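# Move the green can from turntable onto coaster

## Task

Lift the green can from the turntable and set it upright on the coaster, leaving every other can standing where it is on the turntable.

## Robot and tools

Robot and frame. Two six-joint arms, left_arm and right_arm, each with a two-finger gripper. All positions, orientations, velocities and targets use the scene frame: origin at table-top height, halfway between the arms' nominal bases; +x points out over the table, +z up, and left_arm sits on the +y side (arm names do not match image sides). Calibrated bases: left_arm at (+0.064, +0.603, 0) m, quat_wxyz (+1.000, 0, 0, -0.012); right_arm at (+0.040, -0.614, 0) m, quat_wxyz (+1.000, 0, 0, -0.017). A camera stand is fixed behind the arms. Cameras: cam_left_wrist and cam_right_wrist, each 672x504. Reported hand poses may be off by a few centimetres, more at long reach.

Gripper. Fingers point along the gripper's +z axis and open and close along its y axis. end_effector_position is the spot between the pads when closed; fingertips stick out about 33 mm past it for gaps up to 40 mm, only 9 mm when wide open. Fingers can fold: grip with the outer quarter of the pads for a predictable squeeze; deeper grips may be loose, slip, or crush. Pressing fingertips into a surface folds them quietly and can spoil the next grip.

The 20-number row (used by execute_actions and move). One flat list covering both arms: left x, y, z (metres), qw, qx, qy, qz (w first), gripper position, force_limit, speed; then the same ten for right. x,y,z and quaternion are absolute target poses in the scene frame, not offsets. Gripper numbers are each in [-1, 1]: position +1 = fully open (140 mm), about -0.8 = pads touch, -1 = close until blocked. force_limit sets squeeze on a slow close (about 14 N at -1 to 58 N at +1). speed sets finger travel, about 30 mm/s at -1, 140 at 0, 250 at +1; faster closes grip harder. Both default to +1. To keep an arm idle, resend its pose from the last result plus its last gripper numbers (0 is a real command). Keep one fixed quaternion for an arm across rows rather than copying drifted readings.

execute_actions(actions, cameras). actions is a list of actions; each action is a list of 1 to 15 rows, one per 1/30 s step, the last row repeating if short. Each per-step command is clipped to within 70 mm and 16 degrees of the measured pose, so one action may fall short; the result's Hand target shows where the arm is headed. An action is rejected for both arms if any target lies over 0.6 m from that gripper's start, along any gripper axis. cameras: list of names, ["all"], or []; an empty actions list returns all images plus scene number and task.

move(target, speed, blend, stop_force, zero, blocking, cameras). target: one 20-number row or up to 15 rows; each gripper travels in a straight line toward its absolute pose, with no obstacle avoidance. speed: m/s, 0.002 to 2, default 0.25 (rotation up to twice that in rad/s); one value or one per target. blend: corner rounding in metres for lists; 0 means stop at each target. Whole move capped at 10 s. stop_force: 10 to 80 N, ends an arm's path when push against its motion exceeds that; use only slow and small, not while the gripper rotates, and leave it out when backing off a contact. No force reading near stretched-out or straight-wrist poses. zero (default true) re-zeros force before the move. blocking=false returns after about 0.5 s while the move continues (not allowed with stop_force); a new move replaces a running one. Finger changes in later list targets apply only after arms come to rest; give every listed target the same finger numbers. Result adds a move: line with the ending (done, off_target, moving, held, fault) and limits (paced = pose clipped, held = steps withheld). Avoid paths passing near an arm's own base.

wait(seconds 0 to 10, cameras): arms hold their last command. stop(cameras): brakes a running move; fingers continue. zoom_image(camera, region): region [x0, y0, x1, y1] in pixels of the latest image, at most 504 by 504. finished_scene(scene): ends scene 1 or 2, irreversibly.

Reading results. object_status: 0 moving, 1 blocked while opening, 2 blocked while closing (a grip), 3 reached the commanded position or pads met (may hold nothing). After closing with -1, confirm 2. To tighten, raise force_limit and change position to -0.98 or back; to loosen, open and reclose slowly. position_measured is in counts: 3 open, about 75 = 100 mm, 139 = 60 mm, 200 = 20 mm, 230 = pads together. Joint torques, External joint torques (outside-force estimate per joint) and Flange force (along gripper x y z) reveal contacts and load; "no reading" means no estimate. Tool commands lists the current gripper commands. "within noise" means the arm is still.

Avoid. Contact torque at a joint limit (waist and shoulder 319, elbow 150, forearm roll, wrist pitch and wrist roll 42.3 N m) or 144 N outside force stops that arm for 10 s; stiff arms fault when aimed even slightly past a firm contact. Do not let the arms hit or grip each other; the clearance check is not guaranteed. Do not drop the can, release it moving, knock other cans, slam into the table or turntable, or let anything leave the table. Long holds, stretched arms or pushing at unreachable poses heat motors (MOTOR HOT, then a 30 to 60 s over-temperature stop). Loose objects may occasionally be nudged. Time spent thinking lets the scene run on.

Each tool is called after "Request:" in YAML: its name, and indented under it one key for each argument.

## Session

Request:
execute_actions:
  actions: []

Scene clock: 0.00 s.
left_arm: end_effector_position=(+0.7288, -0.1641, +0.3182) position_measured=3 object_status=3 end_effector_quat_wxyz=(-0.083, +0.990, +0.114, +0.013) | right_arm: end_effector_position=(+0.7610, -0.6149, +0.2545) position_measured=3 object_status=3 end_effector_quat_wxyz=(-0.005, +0.766, -0.643, +0.009)
Joint positions: left_arm=[-0.901 0.987 0.308 0.116 1.974 0.455] | right_arm=[-0.015 0.291 1.569 -0.002 1.261 2.918]
Joint velocities: within noise
Joint torques (N m): no reading
External joint torques (N m): no reading
Flange force (N): no reading
Hand target: left_arm +0.7288, -0.1641, +0.3182; -0.083, +0.990, +0.114, +0.013 | right_arm +0.7610, -0.6149, +0.2545; -0.005, +0.766, -0.643, +0.009
Tool commands: left_gripper/position=+1.0 left_gripper/force_limit=+1.0 left_gripper/speed=+1.0 right_gripper/position=+1.0 right_gripper/force_limit=+1.0 right_gripper/speed=+1.0

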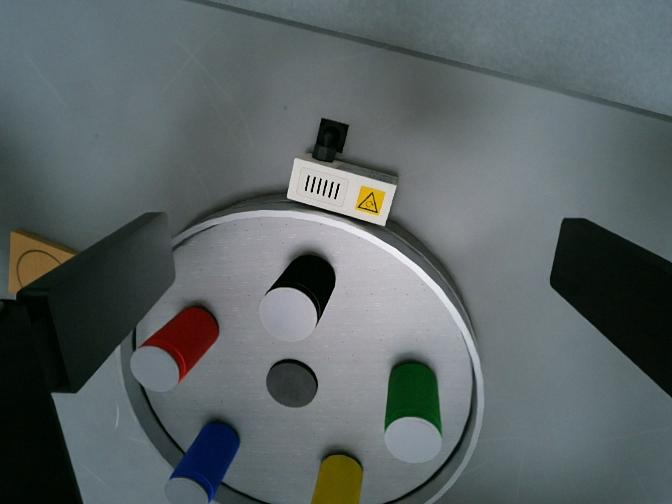

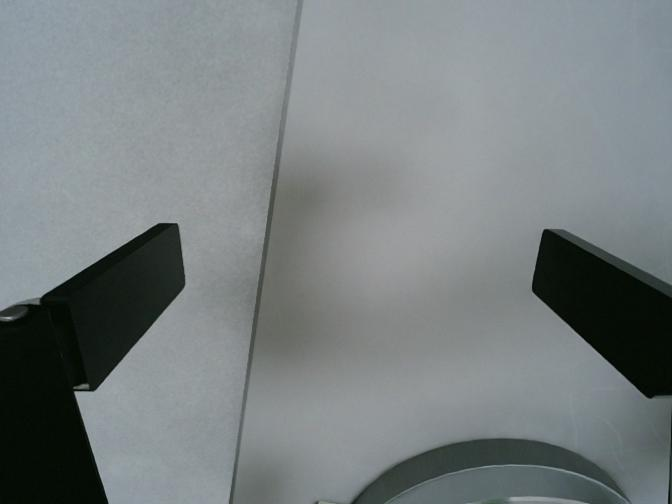

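Request:
execute_actions:
  actions: []
  cameras: ["cam_left_wrist"]

Scene clock: 2.37 s.
left_arm: end_effector_position=(+0.7288, -0.1641, +0.3182) position_measured=3 object_status=3 end_effector_quat_wxyz=(-0.083, +0.990, +0.114, +0.013) | right_arm: end_effector_position=(+0.7610, -0.6149, +0.2545) position_measured=3 object_status=3 end_effector_quat_wxyz=(-0.005, +0.766, -0.643, +0.009)
Joint positions: left_arm=[-0.901 0.987 0.308 0.116 1.974 0.455] | right_arm=[-0.015 0.291 1.569 -0.002 1.261 2.918]
Joint velocities: within noise
Joint torques (N m): left_arm=[-1.37 -126.26 -37.2 4.02 -0.23 -0.23] | right_arm=[-0.48 -70.14 -38.98 4.03 -0.07 -0.11]
External joint torques (N m): left_arm=[1.46 1.36 -2.33 0.37 0.53 0.22] | right_arm=[0.58 0.53 -1.04 0.03 0 0.11]
Flange force (N): left_arm=[0.0 0.0 0.0] | right_arm=[-0.4 -3.2 -1.0]
Hand target: left_arm +0.7288, -0.1641, +0.3182; -0.083, +0.990, +0.114, +0.013 | right_arm +0.7610, -0.6149, +0.2545; -0.005, +0.766, -0.643, +0.009
Tool commands: left_gripper/position=+1.0 left_gripper/force_limit=+1.0 left_gripper/speed=+1.0 right_gripper/position=+1.0 right_gripper/force_limit=+1.0 right_gripper/speed=+1.0
Images, in order (width x height): cam_left_wrist 672x504.

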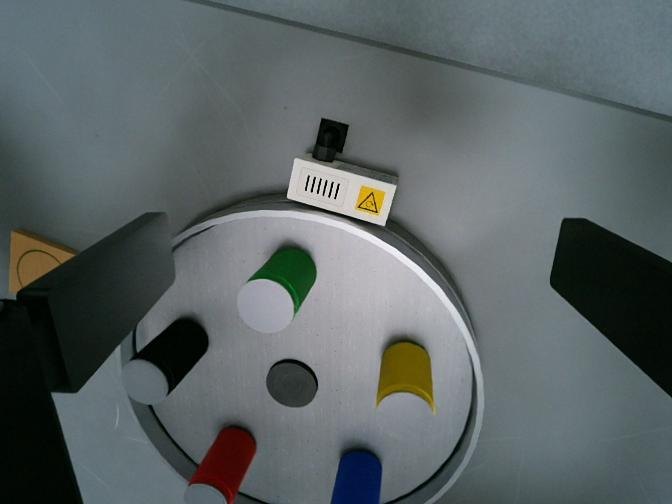

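Request:
move:
  target: [0.64, 0.0, 0.42, 0, 1, 0, 0, 1, 1, 1, 0.7610, -0.6149, 0.2545, -0.005, 0.766, -0.643, 0.009, 1, 1, 1]
  speed: 0.3
  cameras: ["cam_left_wrist"]

Request:
execute_actions:
  actions: []
  cameras: ["cam_left_wrist"]

Scene clock: 7.83 s.
left_arm: end_effector_position=(+0.6400, -0.0001, +0.4198) position_measured=3 object_status=3 end_effector_quat_wxyz=(+0.000, +1.000, +0.000, +0.000) | right_arm: end_effector_position=(+0.7610, -0.6149, +0.2545) position_measured=3 object_status=3 end_effector_quat_wxyz=(-0.005, +0.766, -0.643, +0.009)
Joint positions: left_arm=[-0.825 0.461 1.03 0 1.651 0.721] | right_arm=[-0.015 0.291 1.569 -0.003 1.261 2.92]
Joint torques (N m): left_arm=[-1.04 -89.14 -39.4 3.95 -0.6 -0.13] | right_arm=[-0.6 -70.23 -38.96 3.98 0 -0.08]
External joint torques (N m): left_arm=[1.04 2.61 -1.82 0.31 0.56 0.13] | right_arm=[0.64 0.68 -1.1 0.08 -0.07 0.08]
Flange force (N): left_arm=[8.3 6.7 -5.1] | right_arm=[-0.4 -3.5 -0.9]
Hand target: left_arm +0.6400, +0.0000, +0.4200; +0.000, +1.000, +0.000, +0.000 | right_arm +0.7610, -0.6149, +0.2545; -0.005, +0.766, -0.643, +0.009
Off the commanded pose: left_arm 0.000 m, 0 deg | right_arm 0.000 m, 0 deg.
move: done
Images, in order (width x height): cam_left_wrist 672x504.

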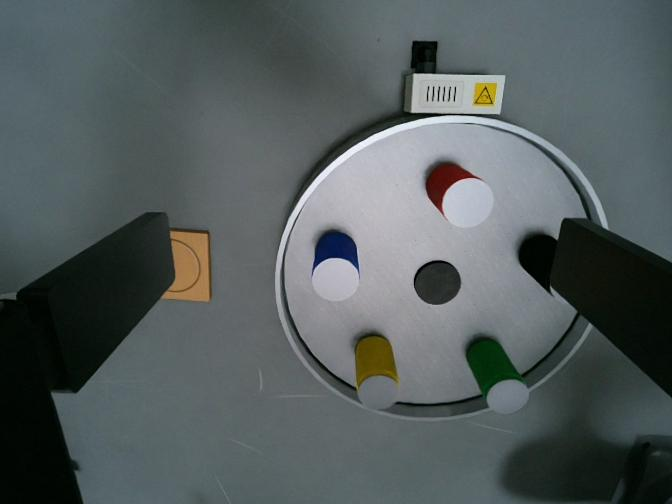

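Scene clock: 7.83 s.
left_arm: end_effector_position=(+0.6400, -0.0001, +0.4198) position_measured=3 object_status=3 end_effector_quat_wxyz=(+0.000, +1.000, +0.000, +0.000) | right_arm: end_effector_position=(+0.7610, -0.6149, +0.2545) position_measured=3 object_status=3 end_effector_quat_wxyz=(-0.005, +0.766, -0.643, +0.009)
Joint positions: left_arm=[-0.825 0.461 1.03 0 1.651 0.721] | right_arm=[-0.015 0.291 1.569 -0.003 1.261 2.92]
Joint velocities: within noise
Joint torques (N m): left_arm=[-1.04 -89.14 -39.4 3.95 -0.6 -0.13] | right_arm=[-0.6 -70.23 -38.96 3.98 0 -0.08]
External joint torques (N m): left_arm=[1.04 2.61 -1.82 0.31 0.56 0.13] | right_arm=[0.64 0.68 -1.1 0.08 -0.07 0.08]
Flange force (N): left_arm=[8.3 6.7 -5.1] | right_arm=[-0.4 -3.5 -0.9]
Hand target: left_arm +0.6400, +0.0000, +0.4200; +0.000, +1.000, +0.000, +0.000 | right_arm +0.7610, -0.6149, +0.2545; -0.005, +0.766, -0.643, +0.009
Tool commands: left_gripper/position=+1.0 left_gripper/force_limit=+1.0 left_gripper/speed=+1.0 right_gripper/position=+1.0 right_gripper/force_limit=+1.0 right_gripper/speed=+1.0
Off the commanded pose: left_arm 0.000 m, 0 deg | right_arm 0.000 m, 0 deg.
Images, in order (width x height): cam_left_wrist 672x504.

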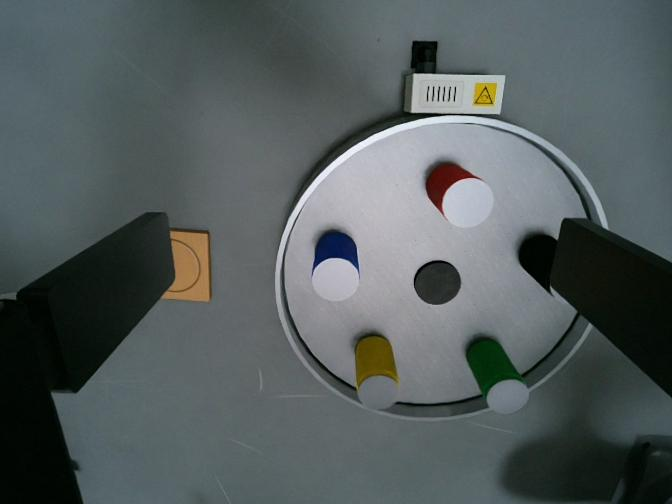

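Request:
wait:
  seconds: 0.1
  cameras: ["cam_left_wrist"]

Request:
wait:
  seconds: 1.5
  cameras: ["cam_left_wrist"]

Request:
wait:
  seconds: 3.5
  cameras: ["cam_left_wrist"]

Scene clock: 16.63 s.
left_arm: end_effector_position=(+0.6400, +0.0000, +0.4200) position_measured=3 object_status=3 end_effector_quat_wxyz=(+0.000, +1.000, +0.000, +0.000) | right_arm: end_effector_position=(+0.7610, -0.6149, +0.2545) position_measured=3 object_status=3 end_effector_quat_wxyz=(-0.005, +0.766, -0.643, +0.009)
Joint positions: left_arm=[-0.825 0.461 1.03 0 1.651 0.721] | right_arm=[-0.015 0.291 1.569 -0.003 1.261 2.92]
Joint torques (N m): left_arm=[-0.79 -87.58 -38.88 3.94 -0.54 -0.28] | right_arm=[-0.56 -69.97 -39.1 4 0.01 -0.08]
External joint torques (N m): left_arm=[0.7 0.74 -2.52 0.34 0.5 0.28] | right_arm=[0.61 0.51 -0.85 0.05 -0.08 0.08]
Flange force (N): left_arm=[7.1 5.7 -6.1] | right_arm=[-0.5 -2.7 -0.7]
Hand target: left_arm +0.6400, +0.0000, +0.4200; +0.000, +1.000, +0.000, +0.000 | right_arm +0.7610, -0.6149, +0.2545; -0.005, +0.766, -0.643, +0.009
Tool commands: left_gripper/position=+1.0 left_gripper/force_limit=+1.0 left_gripper/speed=+1.0 right_gripper/position=+1.0 right_gripper/force_limit=+1.0 right_gripper/speed=+1.0
Off the commanded pose: left_arm 0.000 m, 0 deg | right_arm 0.000 m, 0 deg.
wait: 0.10 s; at rest from the start
Images, in order (width x height): cam_left_wrist 672x504.

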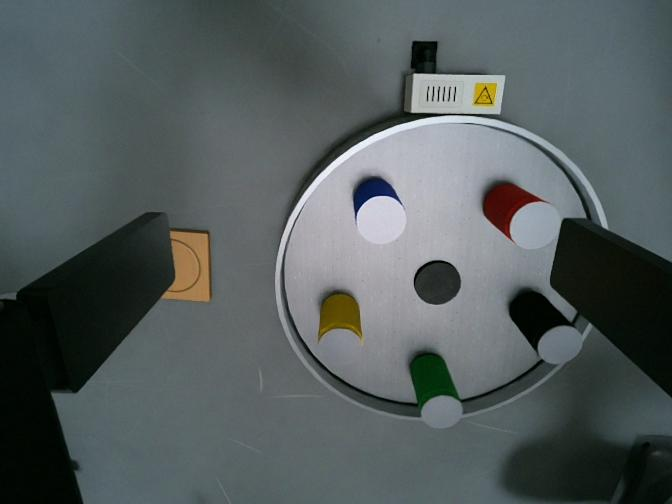

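Scene clock: 18.13 s.
left_arm: end_effector_position=(+0.6400, +0.0000, +0.4200) position_measured=3 object_status=3 end_effector_quat_wxyz=(+0.000, +1.000, +0.000, +0.000) | right_arm: end_effector_position=(+0.7610, -0.6149, +0.2545) position_measured=3 object_status=3 end_effector_quat_wxyz=(-0.005, +0.766, -0.643, +0.009)
Joint positions: left_arm=[-0.825 0.461 1.03 0 1.651 0.721] | right_arm=[-0.015 0.291 1.569 -0.003 1.261 2.92]
Joint torques (N m): left_arm=[-1.48 -87.68 -39.04 3.93 -0.51 -0.26] | right_arm=[-0.57 -70.1 -38.88 3.94 -0.02 -0.09]
External joint torques (N m): left_arm=[1.36 1.1 -2.19 0.33 0.47 0.26] | right_arm=[0.57 0.52 -1.15 0.11 -0.05 0.09]
Flange force (N): left_arm=[7.4 5.0 -5.5] | right_arm=[-0.3 -3.3 -1.1]
Hand target: left_arm +0.6400, +0.0000, +0.4200; +0.000, +1.000, +0.000, +0.000 | right_arm +0.7610, -0.6149, +0.2545; -0.005, +0.766, -0.643, +0.009
Tool commands: left_gripper/position=+1.0 left_gripper/force_limit=+1.0 left_gripper/speed=+1.0 right_gripper/position=+1.0 right_gripper/force_limit=+1.0 right_gripper/speed=+1.0
Off the commanded pose: left_arm 0.000 m, 0 deg | right_arm 0.000 m, 0 deg.
wait: 1.50 s; at rest by 0.17 s
Images, in order (width x height): cam_left_wrist 672x504.

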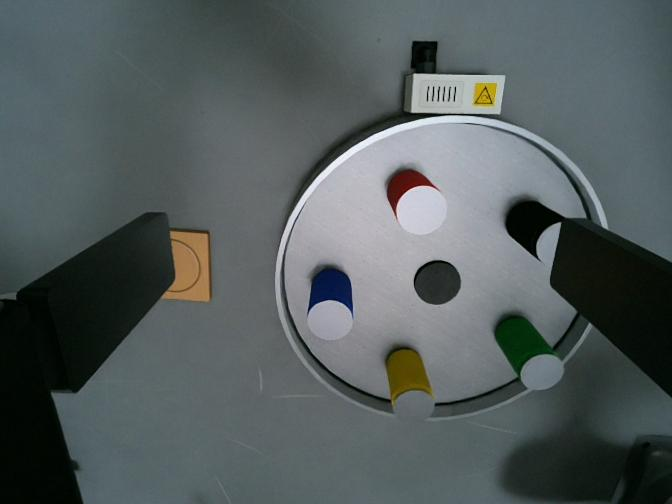

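Scene clock: 21.63 s.
left_arm: end_effector_position=(+0.6400, +0.0000, +0.4200) position_measured=3 object_status=3 end_effector_quat_wxyz=(+0.000, +1.000, +0.000, +0.000) | right_arm: end_effector_position=(+0.7610, -0.6149, +0.2545) position_measured=3 object_status=3 end_effector_quat_wxyz=(-0.005, +0.766, -0.643, +0.009)
Joint positions: left_arm=[-0.825 0.461 1.03 0 1.651 0.721] | right_arm=[-0.015 0.291 1.569 -0.003 1.261 2.92]
Joint torques (N m): left_arm=[-1 -87.65 -39.02 3.94 -0.48 -0.18] | right_arm=[-0.79 -69.64 -39.11 4.03 -0.01 -0.06]
External joint torques (N m): left_arm=[0.71 1.16 -2.18 0.31 0.44 0.18] | right_arm=[0.75 0.04 -0.92 0.02 -0.06 0.06]
Flange force (N): left_arm=[6.8 5.6 -5.4] | right_arm=[-0.8 -2.2 -1.0]
Hand target: left_arm +0.6400, +0.0000, +0.4200; +0.000, +1.000, +0.000, +0.000 | right_arm +0.7610, -0.6149, +0.2545; -0.005, +0.766, -0.643, +0.009
Tool commands: left_gripper/position=+1.0 left_gripper/force_limit=+1.0 left_gripper/speed=+1.0 right_gripper/position=+1.0 right_gripper/force_limit=+1.0 right_gripper/speed=+1.0
Off the commanded pose: left_arm 0.000 m, 0 deg | right_arm 0.000 m, 0 deg.
wait: 3.50 s; at rest by 0.17 s
Images, in order (width x height): cam_left_wrist 672x504.

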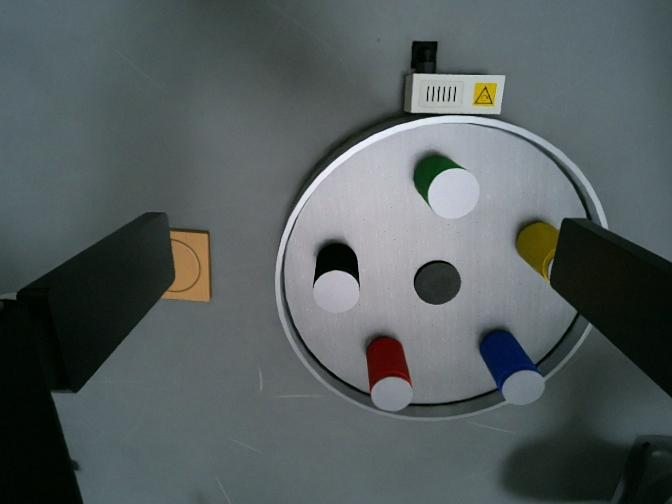

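Request:
move:
  target: [0.484, 0.0125, 0.18, 0, 1, 0, 0, 0.35, 0, 0, 0.7610, -0.6149, 0.2545, -0.005, 0.766, -0.643, 0.009, 1, 1, 1]
  speed: 0.25
  cameras: ["cam_left_wrist"]

Request:
wait:
  seconds: 0.7
  cameras: ["cam_left_wrist"]

Request:
wait:
  seconds: 0.7
  cameras: ["cam_left_wrist"]

Scene clock: 25.67 s.
left_arm: end_effector_position=(+0.4839, +0.0124, +0.1801) position_measured=85 object_status=3 end_effector_quat_wxyz=(+0.000, +1.000, +0.000, +0.000) | right_arm: end_effector_position=(+0.7610, -0.6149, +0.2545) position_measured=3 object_status=3 end_effector_quat_wxyz=(-0.005, +0.766, -0.643, +0.009)
Joint positions: left_arm=[-0.976 0.347 1.634 0 1.16 0.571] | right_arm=[-0.015 0.291 1.569 -0.003 1.261 2.92]
Joint torques (N m): left_arm=[-1.01 -73.45 -36 3.45 -0.46 -0.27] | right_arm=[-0.93 -69.67 -39.02 3.96 0.03 -0.14]
External joint torques (N m): left_arm=[0.99 0.73 -2.01 0.49 0.42 0.27] | right_arm=[1.11 0 -1.04 0.1 -0.1 0.14]
Flange force (N): left_arm=[4.7 3.6 -2.3] | right_arm=[-1.3 -2.5 -1.1]
Hand target: left_arm +0.4840, +0.0125, +0.1800; +0.000, +1.000, +0.000, +0.000 | right_arm +0.7610, -0.6149, +0.2545; -0.005, +0.766, -0.643, +0.009
Off the commanded pose: left_arm 0.000 m, 0 deg | right_arm 0.000 m, 0 deg.
move: done
Images, in order (width x height): cam_left_wrist 672x504.

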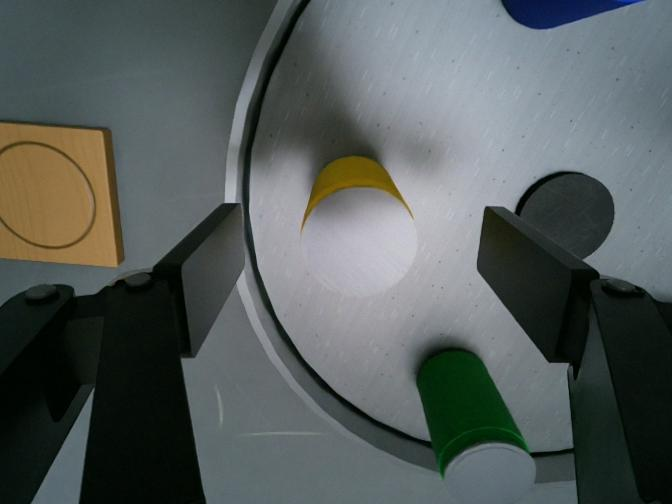

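Scene clock: 26.37 s.
left_arm: end_effector_position=(+0.4840, +0.0125, +0.1800) position_measured=85 object_status=3 end_effector_quat_wxyz=(+0.000, +1.000, +0.000, +0.000) | right_arm: end_effector_position=(+0.7610, -0.6149, +0.2545) position_measured=3 object_status=3 end_effector_quat_wxyz=(-0.005, +0.766, -0.643, +0.009)
Joint positions: left_arm=[-0.976 0.347 1.634 0 1.16 0.571] | right_arm=[-0.015 0.291 1.569 -0.003 1.261 2.92]
Joint torques (N m): left_arm=[-1.1 -73.34 -35.69 3.56 -0.49 -0.23] | right_arm=[-0.78 -70.16 -39.31 4 0.02 -0.1]
External joint torques (N m): left_arm=[1.12 0.75 -2.15 0.36 0.46 0.23] | right_arm=[0.92 0.59 -0.74 0.05 -0.09 0.1]
Flange force (N): left_arm=[5.0 3.8 -2.5] | right_arm=[-1.0 -2.7 -0.4]
Hand target: left_arm +0.4840, +0.0125, +0.1800; +0.000, +1.000, +0.000, +0.000 | right_arm +0.7610, -0.6149, +0.2545; -0.005, +0.766, -0.643, +0.009
Tool commands: left_gripper/position=+0.35 left_gripper/force_limit=+0.0 left_gripper/speed=+0.0 right_gripper/position=+1.0 right_gripper/force_limit=+1.0 right_gripper/speed=+1.0
Off the commanded pose: left_arm 0.000 m, 0 deg | right_arm 0.000 m, 0 deg.
wait: 0.70 s; at rest by 0.17 s
Images, in order (width x height): cam_left_wrist 672x504.

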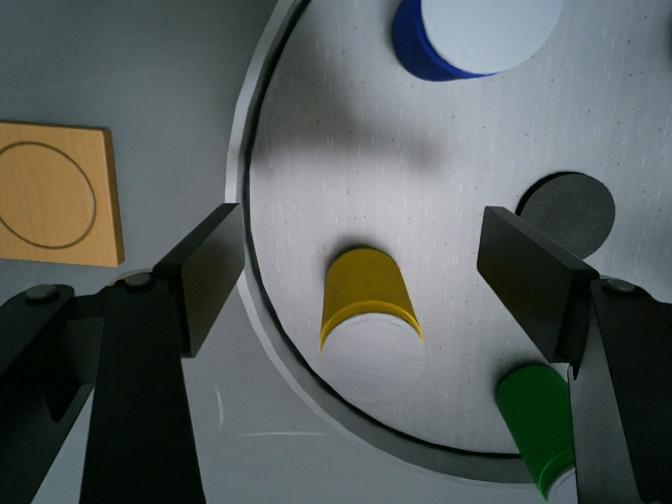

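Scene clock: 27.07 s.
left_arm: end_effector_position=(+0.4840, +0.0125, +0.1800) position_measured=85 object_status=3 end_effector_quat_wxyz=(+0.000, +1.000, +0.000, +0.000) | right_arm: end_effector_position=(+0.7610, -0.6149, +0.2545) position_measured=3 object_status=3 end_effector_quat_wxyz=(-0.005, +0.766, -0.643, +0.009)
Joint positions: left_arm=[-0.976 0.347 1.634 0 1.16 0.571] | right_arm=[-0.015 0.291 1.569 -0.003 1.261 2.92]
Joint torques (N m): left_arm=[-1.58 -73.43 -35.77 3.57 -0.51 -0.18] | right_arm=[-0.59 -70.16 -38.95 3.96 0.01 -0.04]
External joint torques (N m): left_arm=[1.51 0.67 -2.29 0.37 0.47 0.18] | right_arm=[0.63 0.6 -1.08 0.09 -0.09 0.04]
Flange force (N): left_arm=[5.5 3.7 -2.8] | right_arm=[-0.4 -3.3 -0.9]
Hand target: left_arm +0.4840, +0.0125, +0.1800; +0.000, +1.000, +0.000, +0.000 | right_arm +0.7610, -0.6149, +0.2545; -0.005, +0.766, -0.643, +0.009
Tool commands: left_gripper/position=+0.35 left_gripper/force_limit=+0.0 left_gripper/speed=+0.0 right_gripper/position=+1.0 right_gripper/force_limit=+1.0 right_gripper/speed=+1.0
Off the commanded pose: left_arm 0.000 m, 0 deg | right_arm 0.000 m, 0 deg.
wait: 0.70 s; at rest by 0.17 s
Images, in order (width x height): cam_left_wrist 672x504.

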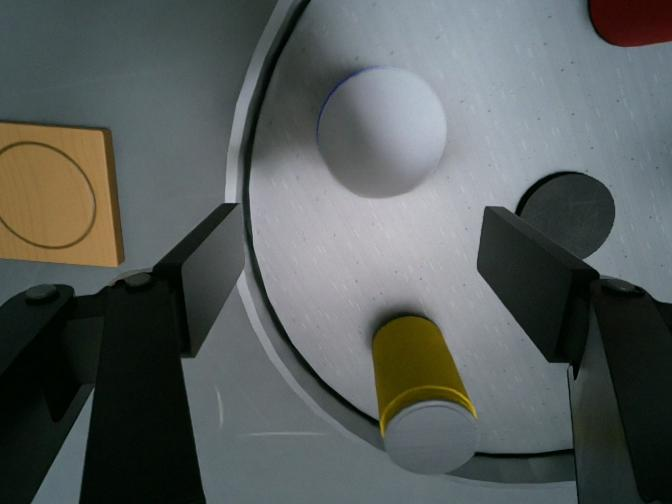

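Request:
move:
  target: [0.51, 0.010, 0.168, 0, 1, 0, 0, 0.13, 0, 0, 0.7610, -0.6149, 0.2545, -0.005, 0.766, -0.643, 0.009, 1, 1, 1]
  speed: 0.15
  cameras: ["cam_left_wrist"]

Scene clock: 36.57 s.
left_arm: end_effector_position=(+0.5100, +0.0100, +0.1680) position_measured=113 object_status=3 end_effector_quat_wxyz=(+0.000, +1.000, +0.000, +0.000) | right_arm: end_effector_position=(+0.7610, -0.6149, +0.2545) position_measured=3 object_status=3 end_effector_quat_wxyz=(-0.005, +0.766, -0.643, +0.009)
Joint positions: left_arm=[-0.948 0.381 1.609 0 1.151 0.598] | right_arm=[-0.015 0.291 1.569 -0.003 1.261 2.92]
Joint torques (N m): left_arm=[-1.45 -76.46 -35.69 3.59 -0.57 -0.22] | right_arm=[-0.34 -70.35 -38.8 3.95 0.03 -0.04]
External joint torques (N m): left_arm=[1.48 0.74 -2.09 0.33 0.54 0.22] | right_arm=[0.31 0.87 -1.22 0.1 -0.11 0.04]
Flange force (N): left_arm=[5.5 3.4 -2.5] | right_arm=[0.2 -3.9 -0.9]
Hand target: left_arm +0.5100, +0.0100, +0.1680; +0.000, +1.000, +0.000, +0.000 | right_arm +0.7610, -0.6149, +0.2545; -0.005, +0.766, -0.643, +0.009
Off the commanded pose: left_arm 0.000 m, 0 deg | right_arm 0.000 m, 0 deg.
move: done
Images, in order (width x height): cam_left_wrist 672x504.

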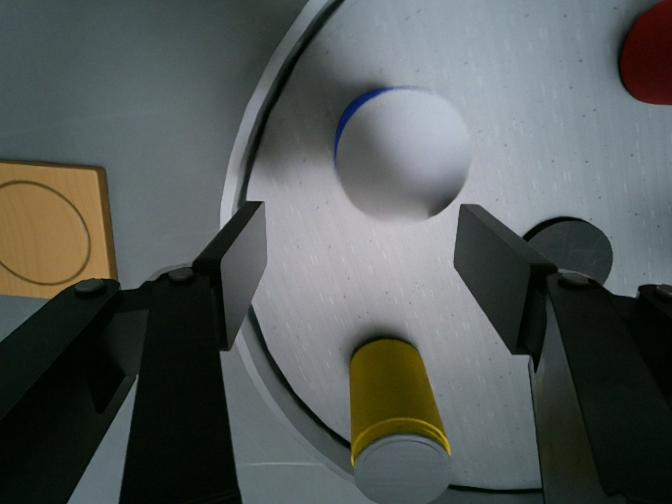

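Request:
wait:
  seconds: 5.03

Request:
move:
  target:
    - [0.452, 0.010, 0.168, 0, 1, 0, 0, -1, 0, -0.6, 0.7610, -0.6149, 0.2545, -0.005, 0.766, -0.643, 0.009, 1, 1, 1]
    - [0.44, 0.014, 0.31, 0, 1, 0, 0, -1, 0, -0.6, 0.7610, -0.6149, 0.2545, -0.005, 0.766, -0.643, 0.009, 1, 1, 1]
  speed: [0.0746, 0.22]
  blend: [0.01, 0]
  cameras: ["cam_left_wrist"]

Scene clock: 42.57 s.
left_arm: end_effector_position=(+0.5100, +0.0100, +0.1680) position_measured=113 object_status=3 end_effector_quat_wxyz=(+0.000, +1.000, +0.000, +0.000) | right_arm: end_effector_position=(+0.7610, -0.6149, +0.2545) position_measured=3 object_status=3 end_effector_quat_wxyz=(-0.005, +0.766, -0.643, +0.009)
Joint positions: left_arm=[-0.948 0.381 1.609 0 1.151 0.598] | right_arm=[-0.015 0.291 1.569 -0.003 1.261 2.92]
Joint torques (N m): left_arm=[-1.02 -76.32 -35.53 3.53 -0.48 -0.27] | right_arm=[-0.25 -69.63 -38.88 3.95 0.02 -0.17]
External joint torques (N m): left_arm=[0.97 0.56 -2.33 0.39 0.44 0.27] | right_arm=[0.31 0.01 -1.18 0.1 -0.1 0.17]
Flange force (N): left_arm=[5.1 3.9 -2.7] | right_arm=[-0.2 -2.5 -1.3]
Hand target: left_arm +0.5100, +0.0100, +0.1680; +0.000, +1.000, +0.000, +0.000 | right_arm +0.7610, -0.6149, +0.2545; -0.005, +0.766, -0.643, +0.009
Tool commands: left_gripper/position=+0.13 left_gripper/force_limit=+0.0 left_gripper/speed=+0.0 right_gripper/position=+1.0 right_gripper/force_limit=+1.0 right_gripper/speed=+1.0
Off the commanded pose: left_arm 0.000 m, 0 deg | right_arm 0.000 m, 0 deg.
wait: 5.03 s; at rest from the start

Scene clock: 44.33 s.
left_arm: end_effector_position=(+0.4400, +0.0140, +0.3100) position_measured=161 object_status=2 end_effector_quat_wxyz=(+0.000, +1.000, +0.000, +0.000) | right_arm: end_effector_position=(+0.7610, -0.6149, +0.2545) position_measured=3 object_status=3 end_effector_quat_wxyz=(-0.005, +0.766, -0.643, +0.009)
Joint positions: left_arm=[-1.027 0.244 1.528 0 1.37 0.519] | right_arm=[-0.015 0.291 1.569 -0.003 1.261 2.92]
Joint torques (N m): left_arm=[-1.56 -67.41 -38.26 3.85 -0.51 -0.21] | right_arm=[-0.08 -70.25 -38.97 3.94 0.02 -0.16]
External joint torques (N m): left_arm=[1.58 2.44 -2.05 0.33 0.48 0.21] | right_arm=[0.31 0.63 -1.01 0.11 -0.09 0.16]
Flange force (N): left_arm=[6.6 5.7 -3.0] | right_arm=[-0.1 -3.1 -0.8]
Hand target: left_arm +0.4400, +0.0140, +0.3100; +0.000, +1.000, +0.000, +0.000 | right_arm +0.7610, -0.6149, +0.2545; -0.005, +0.766, -0.643, +0.009
Off the commanded pose: left_arm 0.000 m, 0 deg | right_arm 0.000 m, 0 deg.
move: done
Images, in order (width x height): cam_left_wrist 672x504.

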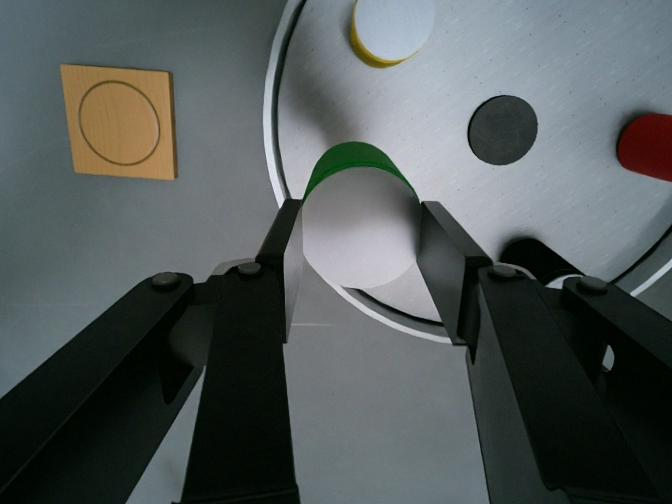

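Request:
move:
  target:
    - [0.464, 0.225, 0.26, 0, 1, 0, 0, -1, 0, -0.6, 0.7610, -0.6149, 0.2545, -0.005, 0.766, -0.643, 0.009, 1, 1, 1]
    - [0.464, 0.225, 0.15, 0, 1, 0, 0, -1, 0, -0.6, 0.7610, -0.6149, 0.2545, -0.005, 0.766, -0.643, 0.009, 1, 1, 1]
  speed: [0.25, 0.2]
  blend: [0.04, 0]
  cameras: ["cam_left_wrist"]

Scene clock: 47.90 s.
left_arm: end_effector_position=(+0.4640, +0.2250, +0.1501) position_measured=161 object_status=2 end_effector_quat_wxyz=(+0.000, +1.000, +0.000, +0.000) | right_arm: end_effector_position=(+0.7610, -0.6149, +0.2545) position_measured=3 object_status=3 end_effector_quat_wxyz=(-0.005, +0.766, -0.643, +0.009)
Joint positions: left_arm=[-0.795 0.111 1.997 0 1.033 0.751] | right_arm=[-0.015 0.291 1.569 -0.003 1.261 2.92]
Joint torques (N m): left_arm=[-0.95 -47.01 -34.21 3.31 -0.48 -0.23] | right_arm=[-0.37 -70.24 -39.13 3.95 0.04 -0.02]
External joint torques (N m): left_arm=[0.98 0.04 -1.48 0.38 0.44 0.23] | right_arm=[0.71 0.64 -0.88 0.11 -0.11 0.02]
Flange force (N): left_arm=[3.6 0.4 -2.4] | right_arm=[-0.5 -2.9 -0.6]
Hand target: left_arm +0.4640, +0.2250, +0.1500; +0.000, +1.000, +0.000, +0.000 | right_arm +0.7610, -0.6149, +0.2545; -0.005, +0.766, -0.643, +0.009
Off the commanded pose: left_arm 0.000 m, 0 deg | right_arm 0.000 m, 0 deg.
move: done
Images, in order (width x height): cam_left_wrist 672x504.

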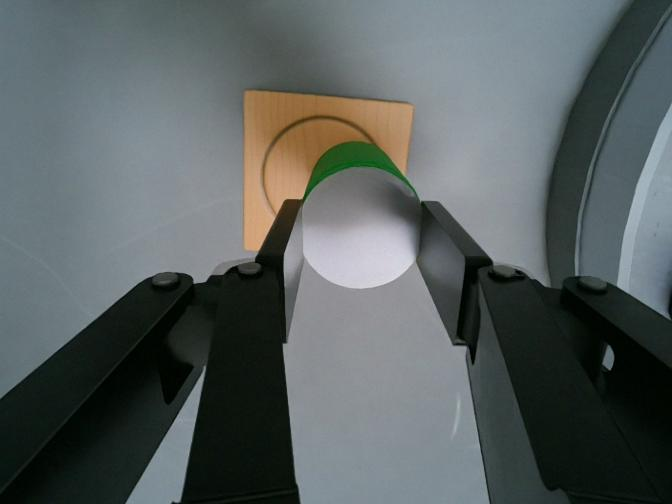

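Request:
move:
  target:
    - [0.454, 0.242, 0.12, 0, 1, 0, 0, -1, 0, -0.6, 0.7610, -0.6149, 0.2545, -0.005, 0.766, -0.643, 0.009, 1, 1, 1]
  speed: 0.12
  cameras: ["cam_left_wrist"]

Request:
zoom_image:
  camera: "cam_left_wrist"
  region: [200, 60, 480, 270]

Scene clock: 52.30 s.
left_arm: end_effector_position=(+0.4540, +0.2420, +0.1201) position_measured=161 object_status=2 end_effector_quat_wxyz=(+0.000, +1.000, +0.000, +0.000) | right_arm: end_effector_position=(+0.7610, -0.6149, +0.2545) position_measured=3 object_status=3 end_effector_quat_wxyz=(-0.005, +0.766, -0.643, +0.009)
Joint positions: left_arm=[-0.787 0.111 2.06 0 0.97 0.759] | right_arm=[-0.015 0.291 1.569 -0.003 1.261 2.92]
Joint torques (N m): left_arm=[-0.07 -13.26 1.41 3.57 2.66 -0.32] | right_arm=[-0.51 -70.29 -38.95 3.99 0.03 -0.1]
External joint torques (N m): left_arm=[0.02 -32.3 -35.65 -0.03 -2.71 0.32] | right_arm=[0.43 0.73 -1.05 0.06 -0.1 0.09]
Flange force (N): left_arm=[9.6 8.1 -62.9] | right_arm=[-0.1 -3.4 -0.7]
Hand target: left_arm +0.4540, +0.2420, +0.1200; +0.000, +1.000, +0.000, +0.000 | right_arm +0.7610, -0.6149, +0.2545; -0.005, +0.766, -0.643, +0.009
Off the commanded pose: left_arm 0.000 m, 0 deg | right_arm 0.000 m, 0 deg.
move: done
Images, in order (width x height): cam_left_wrist 672x504.

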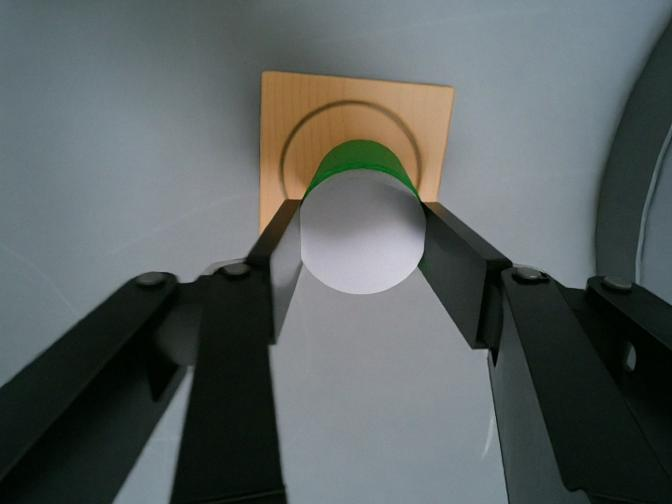

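Scaled by 1.800 from the camera's 672x504 image, which has a finer 960x720 frame.

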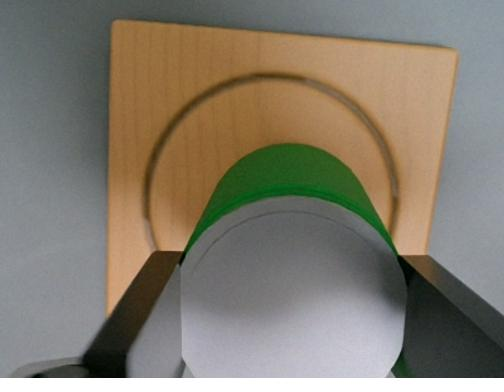

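Request:
move:
  target:
    - [0.454, 0.242, 0.132, 0, 1, 0, 0, -1, 0, -0.6, 0.7610, -0.6149, 0.2545, -0.005, 0.766, -0.643, 0.009, 1, 1, 1]
    - [0.460, 0.2465, 0.132, 0, 1, 0, 0, -1, 0, -0.6, 0.7610, -0.6149, 0.2545, -0.005, 0.766, -0.643, 0.009, 1, 1, 1]
  speed: 0.1
  cameras: ["cam_left_wrist"]

Request:
zoom_image:
  camera: "cam_left_wrist"
  region: [200, 60, 480, 270]

Scene clock: 54.50 s.
left_arm: end_effector_position=(+0.4600, +0.2465, +0.1320) position_measured=161 object_status=2 end_effector_quat_wxyz=(+0.000, +1.000, +0.000, +0.000) | right_arm: end_effector_position=(+0.7610, -0.6149, +0.2545) position_measured=3 object_status=3 end_effector_quat_wxyz=(-0.005, +0.766, -0.643, +0.009)
Joint positions: left_arm=[-0.773 0.101 2.046 0 0.994 0.773] | right_arm=[-0.015 0.291 1.569 -0.003 1.261 2.92]
Joint torques (N m): left_arm=[-1.72 -46 -33.26 3.22 -0.57 -0.24] | right_arm=[-0.43 -70.26 -39.17 4 -0.06 -0.08]
External joint torques (N m): left_arm=[1.74 0.96 -1.42 0.36 0.53 0.24] | right_arm=[0.44 0.73 -0.86 0.05 -0.01 0.08]
Flange force (N): left_arm=[5.7 0.1 -1.5] | right_arm=[-0.2 -3.0 -0.7]
Hand target: left_arm +0.4600, +0.2465, +0.1320; +0.000, +1.000, +0.000, +0.000 | right_arm +0.7610, -0.6149, +0.2545; -0.005, +0.766, -0.643, +0.009
Off the commanded pose: left_arm 0.000 m, 0 deg | right_arm 0.000 m, 0 deg.
move: done
Images, in order (width x height): cam_left_wrist 672x504.

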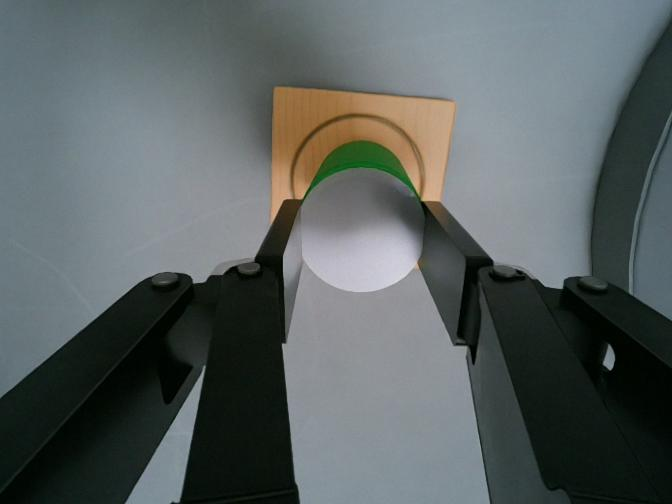

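Scaled by 1.800 from the camera's 672x504 image, which has a finer 960x720 frame.

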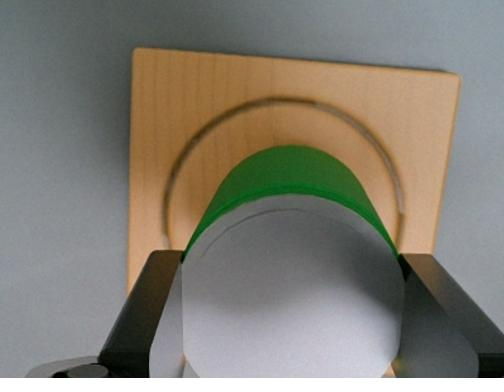

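Request:
move:
  target: [0.460, 0.2465, 0.118, 0, 1, 0, 0, -1, 0, -0.6, 0.7610, -0.6149, 0.2545, -0.005, 0.766, -0.643, 0.009, 1, 1, 1]
  speed: 0.012
  stop_force: 10
  cameras: ["cam_left_wrist"]

Scene clock: 56.40 s.
left_arm: end_effector_position=(+0.4601, +0.2464, +0.1229) position_measured=161 object_status=2 end_effector_quat_wxyz=(+0.000, +1.000, +0.000, +0.000) | right_arm: end_effector_position=(+0.7610, -0.6149, +0.2545) position_measured=3 object_status=3 end_effector_quat_wxyz=(-0.005, +0.766, -0.643, +0.009)
Joint positions: left_arm=[-0.773 0.111 2.055 0 0.975 0.773] | right_arm=[-0.015 0.291 1.569 -0.003 1.261 2.92]
Joint torques (N m): left_arm=[-0.55 -32.91 -20.84 3.4 -0.19 -0.26] | right_arm=[-1 -70.12 -38.75 4.06 -0.03 -0.05]
External joint torques (N m): left_arm=[0.55 -12.6 -13.33 0.13 0.16 0.26] | right_arm=[0.72 0.49 -1.34 -0.02 -0.05 0.05]
Flange force (N): left_arm=[4.2 1.7 -26.4] | right_arm=[-0.4 -3.7 -1.3]
Hand target: left_arm +0.4601, +0.2464, +0.1229; +0.000, +1.000, +0.000, +0.000 | right_arm +0.7610, -0.6149, +0.2545; -0.005, +0.766, -0.643, +0.009
Off the commanded pose: left_arm 0.005 m, 0 deg | right_arm 0.000 m, 0 deg.
move: contact (left_arm)
Images, in order (width x height): cam_left_wrist 672x504.

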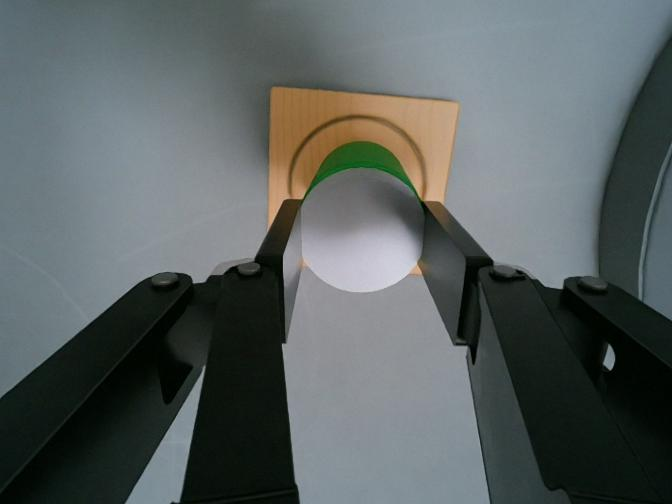

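Request:
move:
  target:
    - [0.460, 0.2465, 0.1240, 0, 1, 0, 0, -1, 0, -0.6, 0.7610, -0.6149, 0.2545, -0.005, 0.766, -0.643, 0.009, 1, 1, 1]
    - [0.460, 0.2465, 0.1240, 0, 1, 0, 0, 0.13, 0, -0.8, 0.7610, -0.6149, 0.2545, -0.005, 0.766, -0.643, 0.009, 1, 1, 1]
    - [0.460, 0.2465, 0.27, 0, 1, 0, 0, 0.13, 0, -0.8, 0.7610, -0.6149, 0.2545, -0.005, 0.766, -0.643, 0.009, 1, 1, 1]
  speed: [0.02, 0.02, 0.2]
  cameras: ["cam_left_wrist"]

Scene clock: 59.73 s.
left_arm: end_effector_position=(+0.4600, +0.2465, +0.2699) position_measured=113 object_status=3 end_effector_quat_wxyz=(+0.000, +1.000, +0.000, +0.000) | right_arm: end_effector_position=(+0.7610, -0.6149, +0.2545) position_measured=3 object_status=3 end_effector_quat_wxyz=(-0.005, +0.766, -0.643, +0.009)
Joint positions: left_arm=[-0.773 -0.002 1.882 0 1.262 0.773] | right_arm=[-0.015 0.291 1.569 -0.003 1.261 2.92]
Joint torques (N m): left_arm=[-1.32 -39.22 -37.21 3.71 -0.4 -0.23] | right_arm=[-0.46 -70.5 -38.98 4.03 -0.01 -0.08]
External joint torques (N m): left_arm=[1.34 -0.06 -2.27 0.38 0.36 0.23] | right_arm=[0.57 1.09 -0.97 0.02 -0.06 0.08]
Flange force (N): left_arm=[4.7 0.3 -3.8] | right_arm=[-0.3 -3.8 -0.5]
Hand target: left_arm +0.4600, +0.2465, +0.2700; +0.000, +1.000, +0.000, +0.000 | right_arm +0.7610, -0.6149, +0.2545; -0.005, +0.766, -0.643, +0.009
Off the commanded pose: left_arm 0.000 m, 0 deg | right_arm 0.000 m, 0 deg.
move: done
Images, in order (width x height): cam_left_wrist 672x504.

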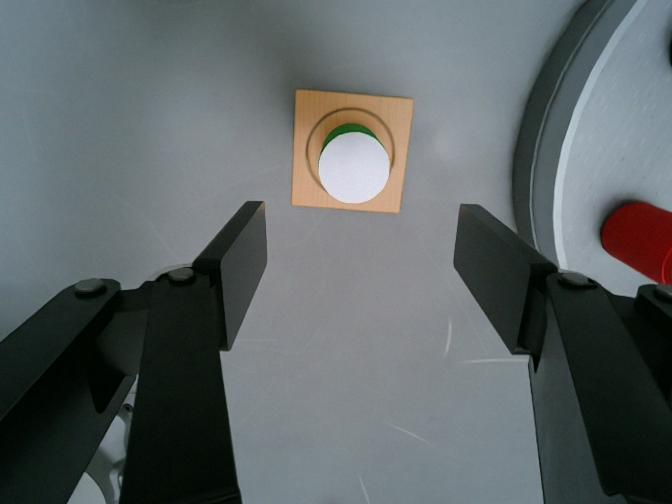

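Request:
finished_scene:
  scene: 1

The scene is finished: the task was done.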